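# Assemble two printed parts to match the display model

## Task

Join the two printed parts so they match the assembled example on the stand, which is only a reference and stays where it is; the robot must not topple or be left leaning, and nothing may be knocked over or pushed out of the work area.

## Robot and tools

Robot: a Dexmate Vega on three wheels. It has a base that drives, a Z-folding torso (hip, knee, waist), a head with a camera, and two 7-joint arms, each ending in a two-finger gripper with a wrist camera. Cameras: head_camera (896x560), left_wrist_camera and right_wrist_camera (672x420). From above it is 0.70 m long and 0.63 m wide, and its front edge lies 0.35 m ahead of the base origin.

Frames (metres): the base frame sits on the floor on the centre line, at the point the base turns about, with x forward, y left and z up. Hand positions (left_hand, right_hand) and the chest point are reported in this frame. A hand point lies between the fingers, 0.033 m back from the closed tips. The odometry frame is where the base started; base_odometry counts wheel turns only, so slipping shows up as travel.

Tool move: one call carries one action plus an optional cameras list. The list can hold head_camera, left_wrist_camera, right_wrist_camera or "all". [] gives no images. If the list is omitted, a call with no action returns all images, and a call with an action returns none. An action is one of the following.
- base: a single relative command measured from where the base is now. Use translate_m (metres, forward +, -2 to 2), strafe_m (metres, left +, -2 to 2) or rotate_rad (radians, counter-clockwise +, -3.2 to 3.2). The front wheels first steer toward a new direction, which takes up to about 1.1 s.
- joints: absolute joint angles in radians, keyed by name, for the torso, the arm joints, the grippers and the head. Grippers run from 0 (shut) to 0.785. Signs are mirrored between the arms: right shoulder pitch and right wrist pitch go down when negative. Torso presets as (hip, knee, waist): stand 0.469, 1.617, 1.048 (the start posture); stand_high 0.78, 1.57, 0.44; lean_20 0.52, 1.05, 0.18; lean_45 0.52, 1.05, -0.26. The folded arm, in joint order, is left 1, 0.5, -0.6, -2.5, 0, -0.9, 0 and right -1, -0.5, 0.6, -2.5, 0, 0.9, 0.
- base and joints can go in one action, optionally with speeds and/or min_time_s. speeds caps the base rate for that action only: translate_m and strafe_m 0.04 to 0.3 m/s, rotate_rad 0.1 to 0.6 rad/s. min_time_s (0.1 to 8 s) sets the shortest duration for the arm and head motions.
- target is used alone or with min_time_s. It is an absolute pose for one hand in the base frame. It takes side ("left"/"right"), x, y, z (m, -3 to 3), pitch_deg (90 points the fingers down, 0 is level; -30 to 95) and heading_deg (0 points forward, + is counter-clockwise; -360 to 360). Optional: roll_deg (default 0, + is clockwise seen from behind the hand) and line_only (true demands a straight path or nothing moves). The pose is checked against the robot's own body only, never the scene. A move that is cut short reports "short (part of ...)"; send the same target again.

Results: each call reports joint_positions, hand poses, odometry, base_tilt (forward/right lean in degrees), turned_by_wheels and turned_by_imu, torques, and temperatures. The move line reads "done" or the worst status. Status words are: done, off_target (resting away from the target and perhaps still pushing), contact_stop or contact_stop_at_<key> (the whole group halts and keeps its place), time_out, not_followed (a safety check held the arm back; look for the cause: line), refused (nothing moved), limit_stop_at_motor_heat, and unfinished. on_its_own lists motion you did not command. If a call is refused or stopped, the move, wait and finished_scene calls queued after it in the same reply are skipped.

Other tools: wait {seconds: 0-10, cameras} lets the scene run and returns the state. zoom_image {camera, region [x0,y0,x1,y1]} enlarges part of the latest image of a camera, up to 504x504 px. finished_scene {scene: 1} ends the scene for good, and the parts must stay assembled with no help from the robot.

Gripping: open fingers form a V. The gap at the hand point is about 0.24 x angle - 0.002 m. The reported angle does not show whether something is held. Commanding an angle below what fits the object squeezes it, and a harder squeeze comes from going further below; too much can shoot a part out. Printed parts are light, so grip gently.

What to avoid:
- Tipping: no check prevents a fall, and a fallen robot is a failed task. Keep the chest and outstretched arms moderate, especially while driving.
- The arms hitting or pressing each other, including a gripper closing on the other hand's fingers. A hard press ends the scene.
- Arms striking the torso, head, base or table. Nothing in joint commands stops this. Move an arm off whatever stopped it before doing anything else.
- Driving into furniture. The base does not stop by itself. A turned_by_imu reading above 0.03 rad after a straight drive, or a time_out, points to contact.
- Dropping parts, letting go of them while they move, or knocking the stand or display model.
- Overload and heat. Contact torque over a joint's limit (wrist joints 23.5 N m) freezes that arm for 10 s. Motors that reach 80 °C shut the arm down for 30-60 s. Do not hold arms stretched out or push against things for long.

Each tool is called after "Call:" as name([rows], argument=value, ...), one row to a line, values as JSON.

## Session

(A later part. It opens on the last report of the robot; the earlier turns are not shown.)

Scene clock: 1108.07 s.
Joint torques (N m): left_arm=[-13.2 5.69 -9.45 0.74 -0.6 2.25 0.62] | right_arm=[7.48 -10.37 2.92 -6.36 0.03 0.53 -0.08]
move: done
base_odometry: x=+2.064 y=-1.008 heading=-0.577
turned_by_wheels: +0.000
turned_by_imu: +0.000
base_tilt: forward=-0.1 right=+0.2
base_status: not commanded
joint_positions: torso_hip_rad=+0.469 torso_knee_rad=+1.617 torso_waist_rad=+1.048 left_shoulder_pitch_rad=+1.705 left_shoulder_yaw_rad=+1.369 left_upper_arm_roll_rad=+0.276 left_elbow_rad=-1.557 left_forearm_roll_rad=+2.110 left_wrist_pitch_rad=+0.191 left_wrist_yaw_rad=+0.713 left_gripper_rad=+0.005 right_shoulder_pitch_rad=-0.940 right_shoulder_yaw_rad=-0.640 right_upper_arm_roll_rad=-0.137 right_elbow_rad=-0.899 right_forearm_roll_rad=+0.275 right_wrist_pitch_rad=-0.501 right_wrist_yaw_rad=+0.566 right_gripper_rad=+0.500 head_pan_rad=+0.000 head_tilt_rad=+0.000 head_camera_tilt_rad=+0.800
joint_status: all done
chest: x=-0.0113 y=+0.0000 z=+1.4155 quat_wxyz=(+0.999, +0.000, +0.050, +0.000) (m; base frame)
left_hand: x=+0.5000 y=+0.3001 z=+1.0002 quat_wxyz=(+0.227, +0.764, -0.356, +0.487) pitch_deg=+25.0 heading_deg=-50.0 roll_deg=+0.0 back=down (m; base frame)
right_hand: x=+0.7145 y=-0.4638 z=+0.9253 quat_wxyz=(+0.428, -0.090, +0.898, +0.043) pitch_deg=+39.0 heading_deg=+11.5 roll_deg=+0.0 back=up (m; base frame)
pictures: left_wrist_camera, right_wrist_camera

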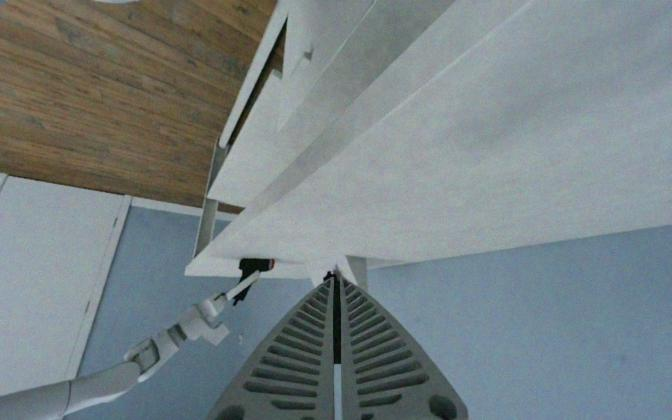

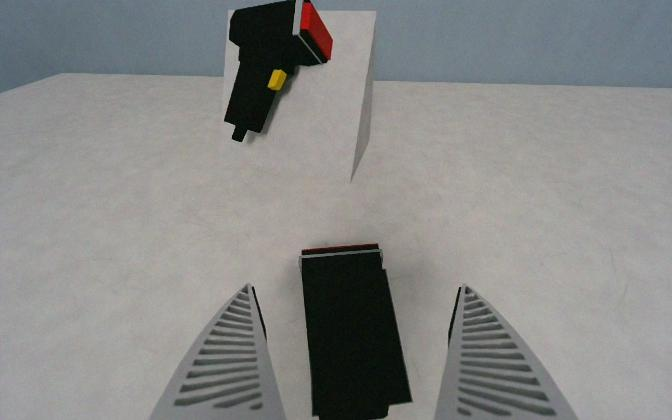

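Call:
move(target={"side":"right","x":0.60,"y":-0.487,"z":1.018,"pitch_deg":39,"heading_deg":11.5,"line_only":true}, min_time_s=4, cameras=["all"])

Call:
zoom_image(camera="left_wrist_camera", region=[210, 245, 290, 305])

Call:
zoom_image(camera="right_wrist_camera", region=[270, 200, 450, 320])

Call:
zoom_image(camera="head_camera", region=[520, 90, 700, 250])

Scene clock: 1126.70 s.
Joint torques (N m): left_arm=[-14.82 7.54 -6.56 0.71 0.04 1.93 0.67] | right_arm=[2.88 -12.97 6.89 -7.82 0.08 0.82 0.3]
move: done
base_odometry: x=+2.064 y=-1.008 heading=-0.577
turned_by_wheels: +0.000
turned_by_imu: +0.000
base_tilt: forward=-0.1 right=+0.2
base_status: not commanded
joint_positions: torso_hip_rad=+0.469 torso_knee_rad=+1.617 torso_waist_rad=+1.048 left_shoulder_pitch_rad=+1.705 left_shoulder_yaw_rad=+1.369 left_upper_arm_roll_rad=+0.276 left_elbow_rad=-1.557 left_forearm_roll_rad=+2.110 left_wrist_pitch_rad=+0.191 left_wrist_yaw_rad=+0.713 left_gripper_rad=+0.005 right_shoulder_pitch_rad=-1.464 right_shoulder_yaw_rad=-0.844 right_upper_arm_roll_rad=+0.285 right_elbow_rad=-1.651 right_forearm_roll_rad=+0.502 right_wrist_pitch_rad=-0.899 right_wrist_yaw_rad=+0.528 right_gripper_rad=+0.500 head_pan_rad=+0.000 head_tilt_rad=+0.000 head_camera_tilt_rad=+0.800
joint_status: not commanded
chest: x=-0.0113 y=+0.0000 z=+1.4155 quat_wxyz=(+0.999, +0.000, +0.050, +0.000) (m; base frame)
left_hand: x=+0.5000 y=+0.3001 z=+1.0002 quat_wxyz=(+0.227, +0.764, -0.356, +0.487) pitch_deg=+25.0 heading_deg=-50.0 roll_deg=+0.0 back=down (m; base frame)
right_hand: x=+0.6009 y=-0.4869 z=+1.0171 quat_wxyz=(+0.428, -0.090, +0.898, +0.043) pitch_deg=+39.0 heading_deg=+11.5 roll_deg=+0.0 back=up (m; base frame)
right_hand_status: reached (straight line, planned for 4.0 s): 1 mm and 0.0 deg off.
pictures: head_camera, left_wrist_camera, right_wrist_camera

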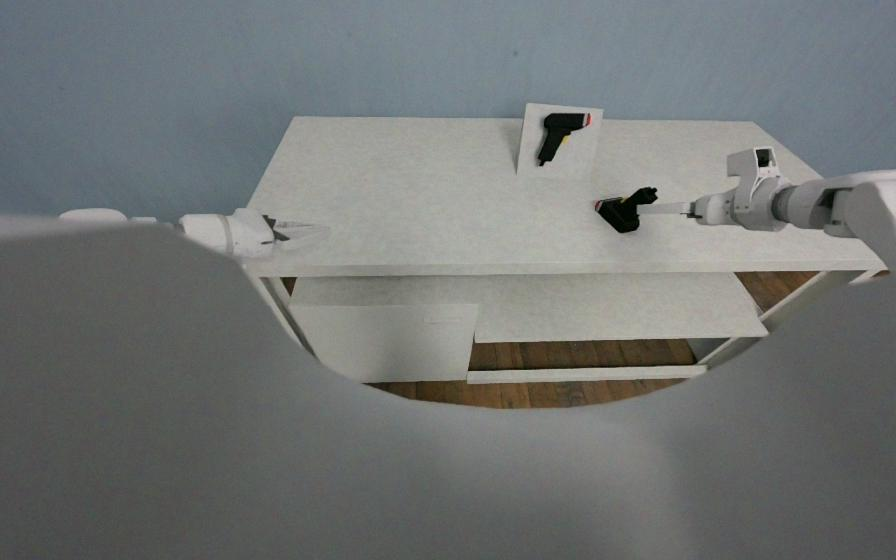

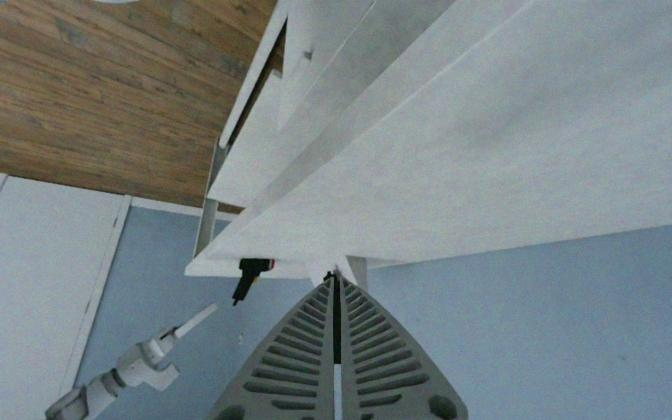

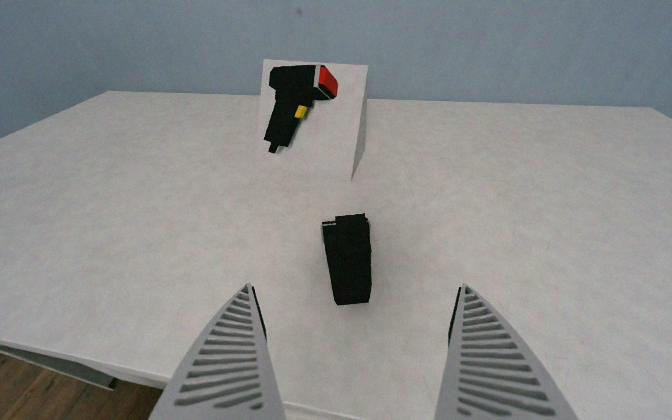

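Scaled by 6.300 from the camera's 672x420 image, which has a finer 960x600 frame.

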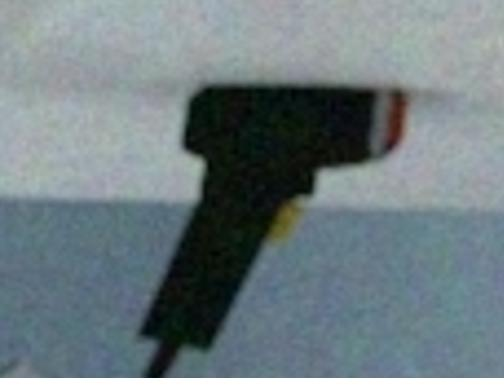

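Scaled by 2.800 from the camera's 672x420 image, which has a finer 960x600 frame.

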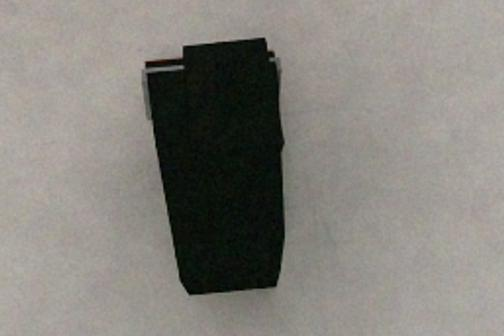

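Scaled by 2.800 from the camera's 896x560 image, which has a finer 960x600 frame.

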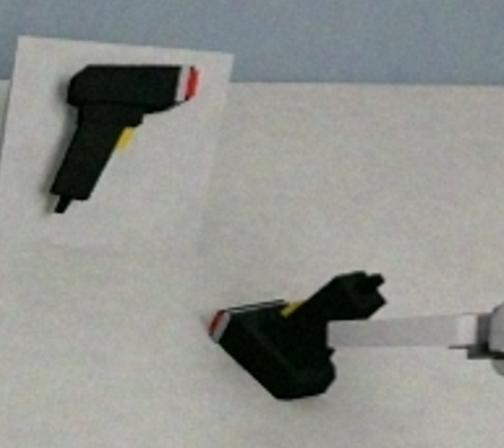

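Call:
move(target={"side":"left","x":0.6,"y":0.0,"z":0.99,"pitch_deg":15,"heading_deg":-65,"line_only":true}, cameras=["left_wrist_camera"])

Call:
zoom_image(camera="right_wrist_camera", region=[240, 50, 390, 190])

Scene clock: 1146.03 s.
Joint torques (N m): left_arm=[-23.97 -1.89 -1.04 -1.92 -0.84 1.96 0.6] | right_arm=[2.54 -13.69 7.02 -6.64 0.27 1.01 0.47]
move: done
base_odometry: x=+2.064 y=-1.008 heading=-0.577
turned_by_wheels: +0.000
turned_by_imu: +0.000
base_tilt: forward=-0.1 right=+0.2
base_status: not commanded
joint_positions: torso_hip_rad=+0.469 torso_knee_rad=+1.617 torso_waist_rad=+1.048 left_shoulder_pitch_rad=+1.011 left_shoulder_yaw_rad=+0.612 left_upper_arm_roll_rad=+0.715 left_elbow_rad=-1.236 left_forearm_roll_rad=+2.552 left_wrist_pitch_rad=+0.059 left_wrist_yaw_rad=+0.770 left_gripper_rad=+0.005 right_shoulder_pitch_rad=-1.468 right_shoulder_yaw_rad=-0.845 right_upper_arm_roll_rad=+0.289 right_elbow_rad=-1.655 right_forearm_roll_rad=+0.504 right_wrist_pitch_rad=-0.901 right_wrist_yaw_rad=+0.528 right_gripper_rad=+0.500 head_pan_rad=+0.000 head_tilt_rad=+0.000 head_camera_tilt_rad=+0.800
joint_status: not commanded
chest: x=-0.0113 y=+0.0000 z=+1.4155 quat_wxyz=(+0.999, +0.000, +0.050, +0.000) (m; base frame)
left_hand: x=+0.5997 y=+0.0020 z=+0.9899 quat_wxyz=(+0.327, +0.670, -0.425, +0.514) pitch_deg=+15.0 heading_deg=-64.9 roll_deg=+0.0 back=down (m; base frame)
left_hand_status: reached (straight line, planned for 2.9 s): 2 mm and 0.1 deg off.
right_hand: x=+0.6000 y=-0.4870 z=+1.0179 quat_wxyz=(+0.428, -0.090, +0.898, +0.043) pitch_deg=+39.0 heading_deg=+11.5 roll_deg=+0.0 back=up (m; base frame)
pictures: left_wrist_camera

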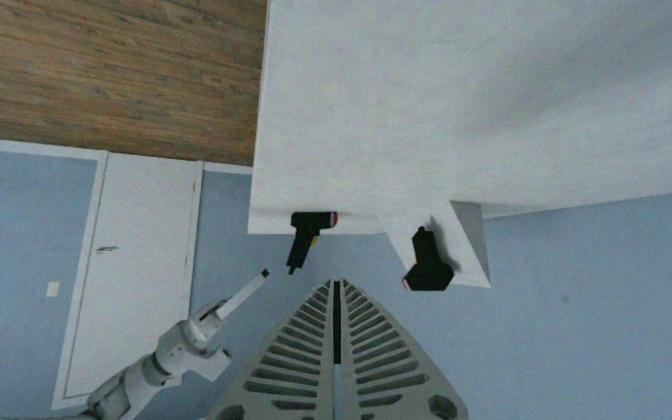

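This scene's latest camera images include none from right_wrist_camera. They are from: left_wrist_camera. right_wrist_camera's image comes with the result of a call that names it in "cameras".

Call:
zoom_image(camera="left_wrist_camera", region=[275, 200, 355, 280])

Call:
zoom_image(camera="left_wrist_camera", region=[390, 215, 470, 295])

Call:
move(cameras=["right_wrist_camera", "head_camera"])

Call:
zoom_image(camera="right_wrist_camera", region=[250, 50, 390, 190])

Call:
zoom_image(camera="head_camera", region=[520, 95, 670, 245])

Scaled by 6.300 from the camera's 672x420 image, which has a finer 960x600 frame.

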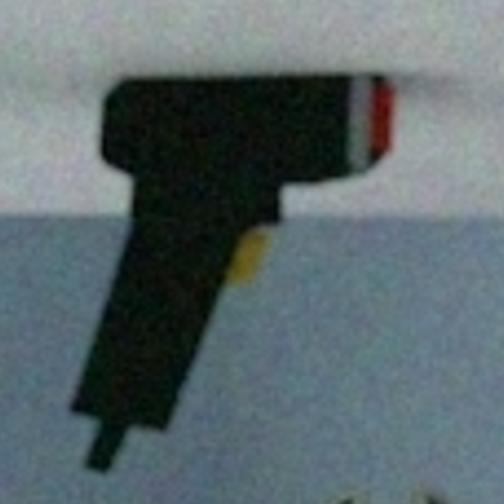

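Scaled by 6.300 from the camera's 672x420 image, which has a finer 960x600 frame.

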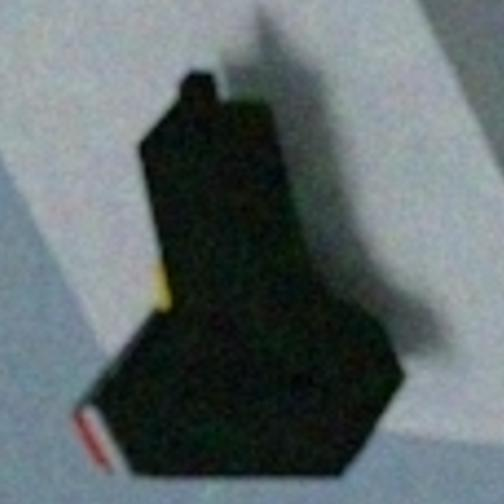

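Scene clock: 1155.07 s.
Joint torques (N m): left_arm=[-22.47 0.84 -4.27 -2.36 -1.42 3.53 0.6] | right_arm=[2.01 -15.04 7.12 -7.35 0.33 0.21 0.4]
Motor temperatures (°C): left_arm=[35 33 32 38 45 39 37] | right_arm=[34 33 36 35 37 44 39]
base_odometry: x=+2.064 y=-1.008 heading=-0.577
turned_by_wheels: +0.000
turned_by_imu: +0.000
base_tilt: forward=-0.1 right=+0.2
base_status: not commanded
joint_positions: torso_hip_rad=+0.469 torso_knee_rad=+1.617 torso_waist_rad=+1.048 left_shoulder_pitch_rad=+1.008 left_shoulder_yaw_rad=+0.608 left_upper_arm_roll_rad=+0.717 left_elbow_rad=-1.232 left_forearm_roll_rad=+2.554 left_wrist_pitch_rad=+0.060 left_wrist_yaw_rad=+0.771 left_gripper_rad=+0.005 right_shoulder_pitch_rad=-1.468 right_shoulder_yaw_rad=-0.845 right_upper_arm_roll_rad=+0.289 right_elbow_rad=-1.655 right_forearm_roll_rad=+0.504 right_wrist_pitch_rad=-0.901 right_wrist_yaw_rad=+0.528 right_gripper_rad=+0.500 head_pan_rad=+0.000 head_tilt_rad=+0.000 head_camera_tilt_rad=+0.800
joint_status: not commanded
chest: x=-0.0113 y=+0.0000 z=+1.4155 quat_wxyz=(+0.999, +0.000, +0.050, +0.000) (m; base frame)
left_hand: x=+0.6000 y=+0.0002 z=+0.9900 quat_wxyz=(+0.327, +0.669, -0.426, +0.513) pitch_deg=+15.0 heading_deg=-65.0 roll_deg=+0.0 back=down (m; base frame)
left_hand_status: reached (straight line, planned for 2.9 s): 0 mm and 0.0 deg off.
right_hand: x=+0.6000 y=-0.4870 z=+1.0179 quat_wxyz=(+0.428, -0.090, +0.898, +0.043) pitch_deg=+39.0 heading_deg=+11.5 roll_deg=+0.0 back=up (m; base frame)
pictures: head_camera, right_wrist_camera

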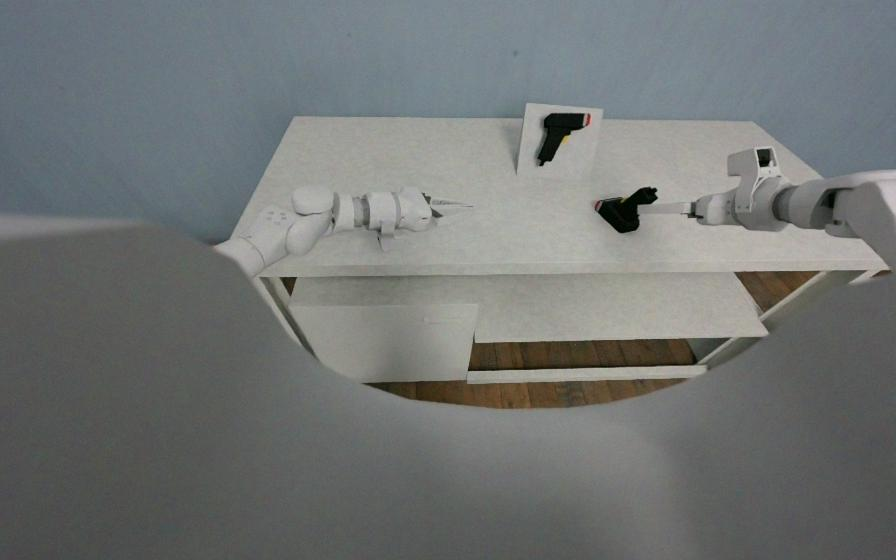

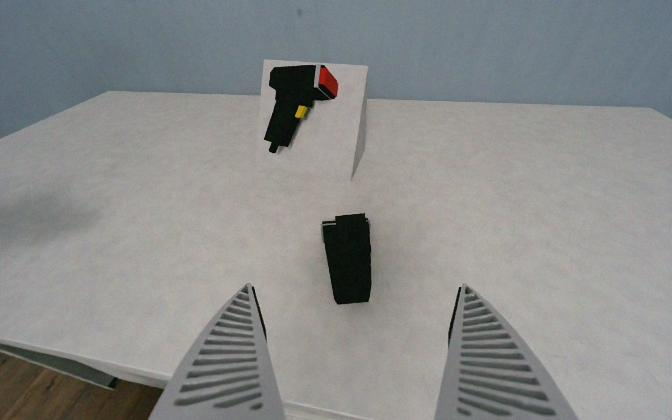

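Scaled by 3.600 from the camera's 672x420 image, which has a finer 960x600 frame.

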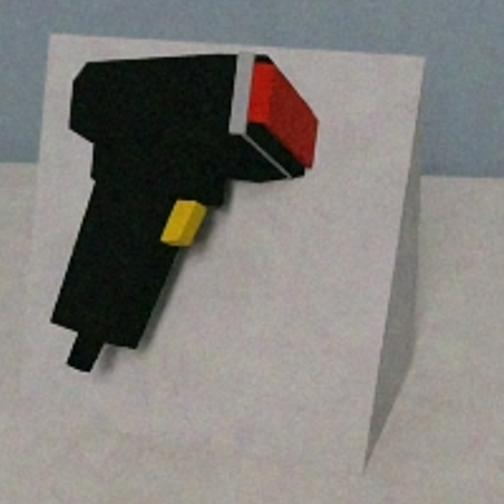

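Scaled by 3.360 from the camera's 896x560 image, which has a finer 960x600 frame.

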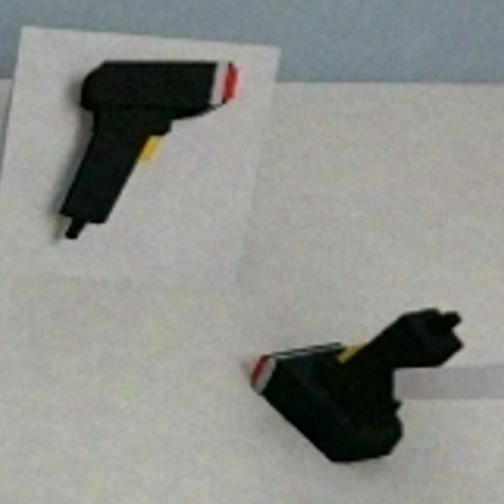

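Call:
move(target={"side":"right","x":0.60,"y":-0.487,"z":1.12,"pitch_deg":50,"heading_deg":11.5,"line_only":true}, cameras=[])

Call:
move(target={"side":"right","x":0.68,"y":-0.473,"z":1.15,"pitch_deg":75,"heading_deg":13,"line_only":true}, cameras=["right_wrist_camera"])

Call:
zoom_image(camera="right_wrist_camera", region=[250, 100, 430, 280])

Scene clock: 1192.30 s.
Joint torques (N m): left_arm=[-21.07 -1.89 -2.87 -1.82 0.28 2.12 0.88] | right_arm=[12.43 -13.07 4.42 -0.48 -0.15 0.74 0.59]
move: done
base_odometry: x=+2.064 y=-1.008 heading=-0.577
turned_by_wheels: +0.000
turned_by_imu: +0.000
base_tilt: forward=-0.1 right=+0.3
base_status: not commanded
joint_positions: torso_hip_rad=+0.469 torso_knee_rad=+1.617 torso_waist_rad=+1.048 left_shoulder_pitch_rad=+1.008 left_shoulder_yaw_rad=+0.608 left_upper_arm_roll_rad=+0.717 left_elbow_rad=-1.232 left_forearm_roll_rad=+2.554 left_wrist_pitch_rad=+0.060 left_wrist_yaw_rad=+0.771 left_gripper_rad=+0.005 right_shoulder_pitch_rad=-1.057 right_shoulder_yaw_rad=-1.075 right_upper_arm_roll_rad=+0.061 right_elbow_rad=-1.656 right_forearm_roll_rad=+0.575 right_wrist_pitch_rad=-1.343 right_wrist_yaw_rad=+0.610 right_gripper_rad=+0.500 head_pan_rad=+0.000 head_tilt_rad=+0.000 head_camera_tilt_rad=+0.800
joint_status: not commanded
chest: x=-0.0113 y=+0.0000 z=+1.4155 quat_wxyz=(+0.999, +0.000, +0.050, +0.000) (m; base frame)
left_hand: x=+0.6000 y=+0.0002 z=+0.9900 quat_wxyz=(+0.327, +0.669, -0.426, +0.513) pitch_deg=+15.0 heading_deg=-65.0 roll_deg=+0.0 back=down (m; base frame)
right_hand: x=+0.6002 y=-0.4868 z=+1.1191 quat_wxyz=(+0.341, -0.094, +0.935, +0.034) pitch_deg=+49.9 heading_deg=+11.5 roll_deg=+0.0 back=up (m; base frame)
right_hand_status: reached (straight line, planned for 1.9 s): 1 mm and 0.1 deg off.
pictures: none
No camera images: "cameras" was empty.

Scene clock: 1192.60 s.
Joint torques (N m): left_arm=[-21.41 1.92 -1.71 -2.48 -0.23 2.77 0.42] | right_arm=[11.89 -13.42 3.35 -2.35 -0.12 1.04 0.58]
move: refused
base_odometry: x=+2.064 y=-1.008 heading=-0.577
turned_by_wheels: +0.000
turned_by_imu: +0.000
base_tilt: forward=-0.1 right=+0.3
base_status: not commanded
joint_positions: torso_hip_rad=+0.469 torso_knee_rad=+1.617 torso_waist_rad=+1.048 left_shoulder_pitch_rad=+1.008 left_shoulder_yaw_rad=+0.608 left_upper_arm_roll_rad=+0.717 left_elbow_rad=-1.232 left_forearm_roll_rad=+2.554 left_wrist_pitch_rad=+0.060 left_wrist_yaw_rad=+0.771 left_gripper_rad=+0.005 right_shoulder_pitch_rad=-1.055 right_shoulder_yaw_rad=-1.076 right_upper_arm_roll_rad=+0.059 right_elbow_rad=-1.656 right_forearm_roll_rad=+0.576 right_wrist_pitch_rad=-1.345 right_wrist_yaw_rad=+0.611 right_gripper_rad=+0.500 head_pan_rad=+0.000 head_tilt_rad=+0.000 head_camera_tilt_rad=+0.800
joint_status: not commanded
chest: x=-0.0113 y=+0.0000 z=+1.4155 quat_wxyz=(+0.999, +0.000, +0.050, +0.000) (m; base frame)
left_hand: x=+0.6000 y=+0.0002 z=+0.9900 quat_wxyz=(+0.327, +0.669, -0.426, +0.513) pitch_deg=+15.0 heading_deg=-65.0 roll_deg=+0.0 back=down (m; base frame)
right_hand: x=+0.6001 y=-0.4869 z=+1.1195 quat_wxyz=(+0.341, -0.094, +0.935, +0.034) pitch_deg=+49.9 heading_deg=+11.5 roll_deg=+0.0 back=up (m; base frame)
right_hand_status: refused: no posture of the arm gets there (out of reach): the closest leaves the hand 2.8 cm and 3 deg from the pose. Nothing moved. At pitch 60 a posture exists at this place; the way there is not checked.
pictures: right_wrist_camera

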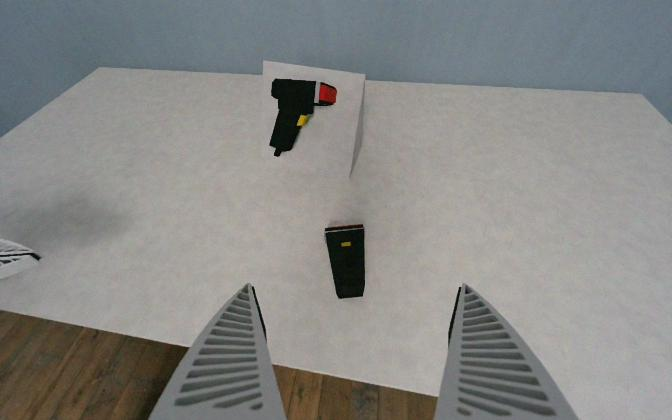

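Scaled by 2.800 from the camera's 672x420 image, which has a finer 960x600 frame.

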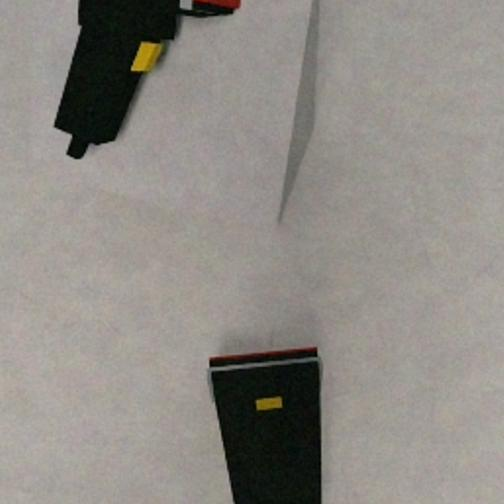

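Call:
zoom_image(camera="right_wrist_camera", region=[300, 210, 390, 310])

Call:
move(target={"side":"right","x":0.65,"y":-0.477,"z":1.15,"pitch_deg":62,"heading_deg":13,"line_only":true}, cameras=["right_wrist_camera"])

Call:
zoom_image(camera="right_wrist_camera", region=[300, 200, 400, 300])

Scaled by 5.040 from the camera's 672x420 image, which has a finer 960x600 frame.

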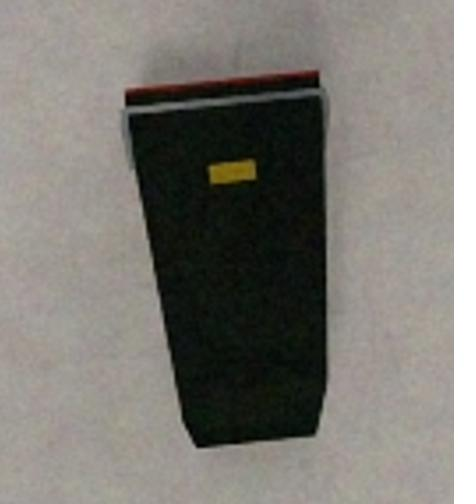

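Scene clock: 1203.53 s.
Joint torques (N m): left_arm=[-19.86 2.33 -2.04 -2.71 -0.67 2.37 0.69] | right_arm=[15.77 -1.3 2.86 -0.06 -0.54 1.18 0.58]
move: done
base_odometry: x=+2.064 y=-1.008 heading=-0.577
turned_by_wheels: +0.000
turned_by_imu: +0.000
base_tilt: forward=-0.1 right=+0.3
base_status: not commanded
joint_positions: torso_hip_rad=+0.469 torso_knee_rad=+1.617 torso_waist_rad=+1.048 left_shoulder_pitch_rad=+1.008 left_shoulder_yaw_rad=+0.608 left_upper_arm_roll_rad=+0.717 left_elbow_rad=-1.232 left_forearm_roll_rad=+2.554 left_wrist_pitch_rad=+0.060 left_wrist_yaw_rad=+0.771 left_gripper_rad=+0.005 right_shoulder_pitch_rad=-0.213 right_shoulder_yaw_rad=-1.019 right_upper_arm_roll_rad=-0.853 right_elbow_rad=-1.188 right_forearm_roll_rad=+0.436 right_wrist_pitch_rad=-1.354 right_wrist_yaw_rad=+0.871 right_gripper_rad=+0.500 head_pan_rad=+0.000 head_tilt_rad=+0.000 head_camera_tilt_rad=+0.800
joint_status: not commanded
chest: x=-0.0113 y=+0.0000 z=+1.4155 quat_wxyz=(+0.999, +0.000, +0.050, +0.000) (m; base frame)
left_hand: x=+0.6000 y=+0.0002 z=+0.9900 quat_wxyz=(+0.327, +0.669, -0.426, +0.513) pitch_deg=+15.0 heading_deg=-65.0 roll_deg=+0.0 back=down (m; base frame)
right_hand: x=+0.6498 y=-0.4768 z=+1.1495 quat_wxyz=(+0.241, -0.110, +0.964, +0.028) pitch_deg=+61.9 heading_deg=+13.1 roll_deg=+0.1 back=up (m; base frame)
right_hand_status: reached (straight line, planned for 3.2 s): 1 mm and 0.1 deg off.
pictures: right_wrist_camera

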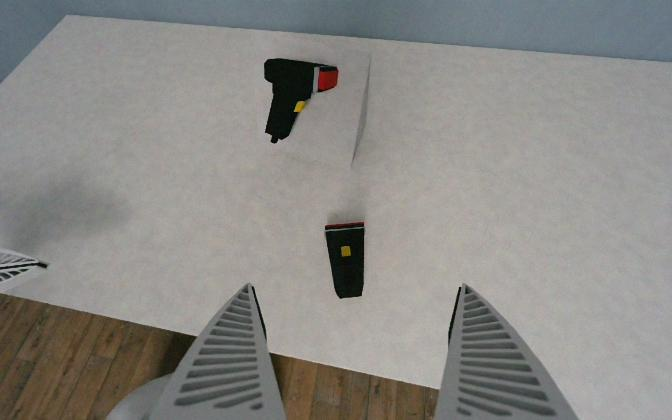

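Scaled by 5.040 from the camera's 672x420 image, which has a finer 960x600 frame.

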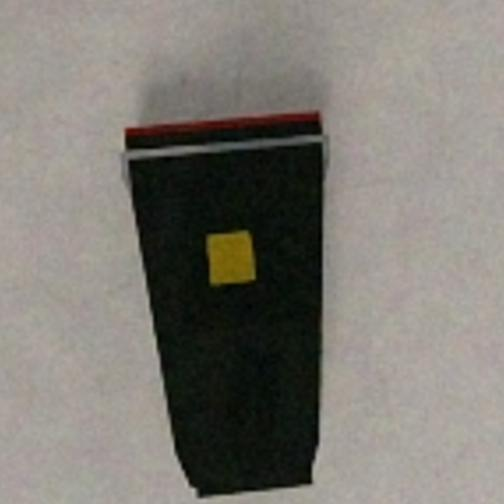

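Call:
zoom_image(camera="right_wrist_camera", region=[255, 50, 345, 150])

Call:
move(target={"side":"left","x":0.67,"y":-0.1,"z":0.935,"pitch_deg":5,"heading_deg":-76,"line_only":true}, cameras=["left_wrist_camera", "head_camera"])

Scaled by 5.040 from the camera's 672x420 image, which has a finer 960x600 frame.

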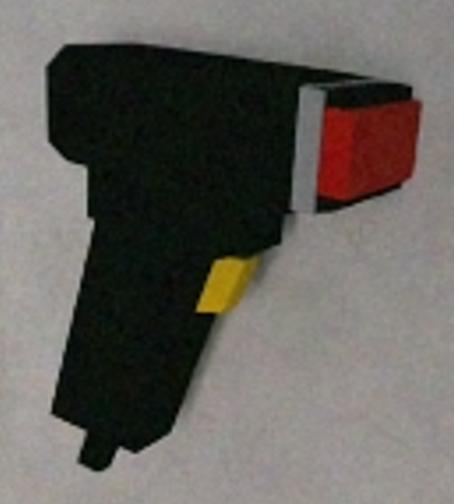

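Scene clock: 1226.93 s.
Joint torques (N m): left_arm=[-20.69 -0.9 -4.47 -3.37 -0.67 2.61 0.25] | right_arm=[15.82 -2.44 2.88 -0.36 -0.48 0.28 0.51]
move: refused
base_odometry: x=+2.064 y=-1.008 heading=-0.577
turned_by_wheels: +0.000
turned_by_imu: +0.000
base_tilt: forward=-0.1 right=+0.2
base_status: not commanded
joint_positions: torso_hip_rad=+0.469 torso_knee_rad=+1.617 torso_waist_rad=+1.048 left_shoulder_pitch_rad=+1.008 left_shoulder_yaw_rad=+0.608 left_upper_arm_roll_rad=+0.717 left_elbow_rad=-1.232 left_forearm_roll_rad=+2.554 left_wrist_pitch_rad=+0.060 left_wrist_yaw_rad=+0.771 left_gripper_rad=+0.005 right_shoulder_pitch_rad=-0.209 right_shoulder_yaw_rad=-1.018 right_upper_arm_roll_rad=-0.858 right_elbow_rad=-1.185 right_forearm_roll_rad=+0.435 right_wrist_pitch_rad=-1.354 right_wrist_yaw_rad=+0.874 right_gripper_rad=+0.500 head_pan_rad=+0.000 head_tilt_rad=+0.000 head_camera_tilt_rad=+0.800
joint_status: not commanded
chest: x=-0.0113 y=+0.0000 z=+1.4155 quat_wxyz=(+0.999, +0.000, +0.050, +0.000) (m; base frame)
left_hand: x=+0.6000 y=+0.0002 z=+0.9900 quat_wxyz=(+0.327, +0.669, -0.426, +0.513) pitch_deg=+15.0 heading_deg=-65.0 roll_deg=+0.0 back=down (m; base frame)
left_hand_status: refused: no posture of the arm gets there (left_forearm_roll_rad and left_wrist_yaw_rad at their limits): the closest leaves the hand 8.8 cm and 14 deg from the pose. Nothing moved.
right_hand: x=+0.6500 y=-0.4770 z=+1.1500 quat_wxyz=(+0.240, -0.110, +0.964, +0.027) pitch_deg=+62.0 heading_deg=+13.0 roll_deg=+0.0 back=up (m; base frame)
pictures: head_camera, left_wrist_camera

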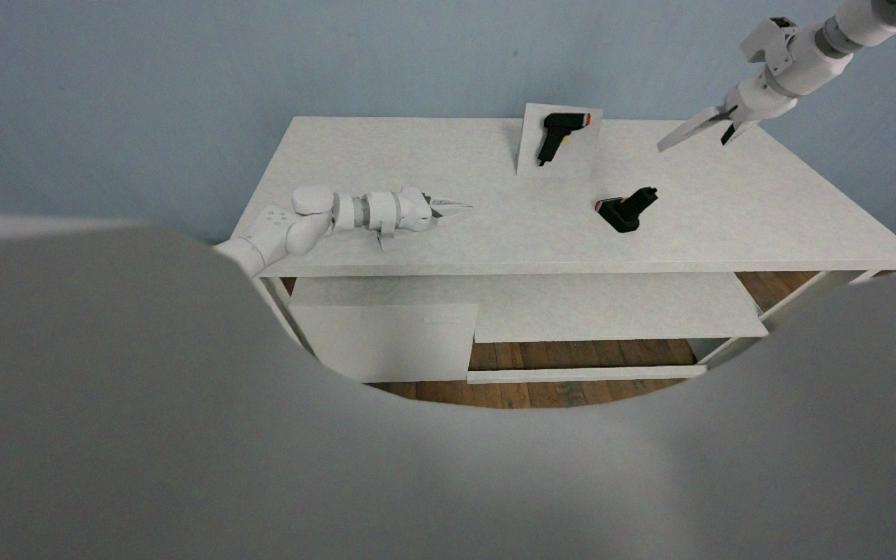

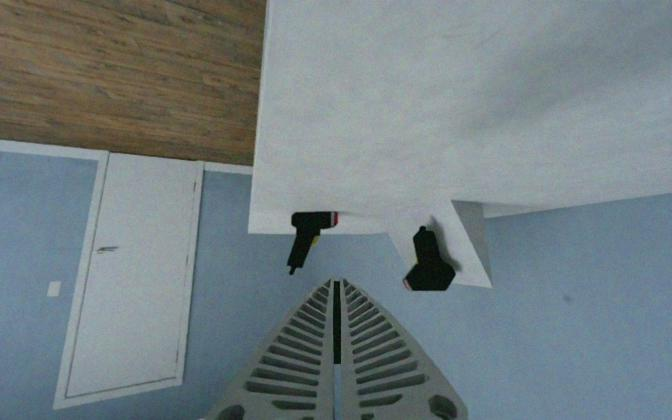

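Call:
finished_scene()

The scene is finished: the task was done.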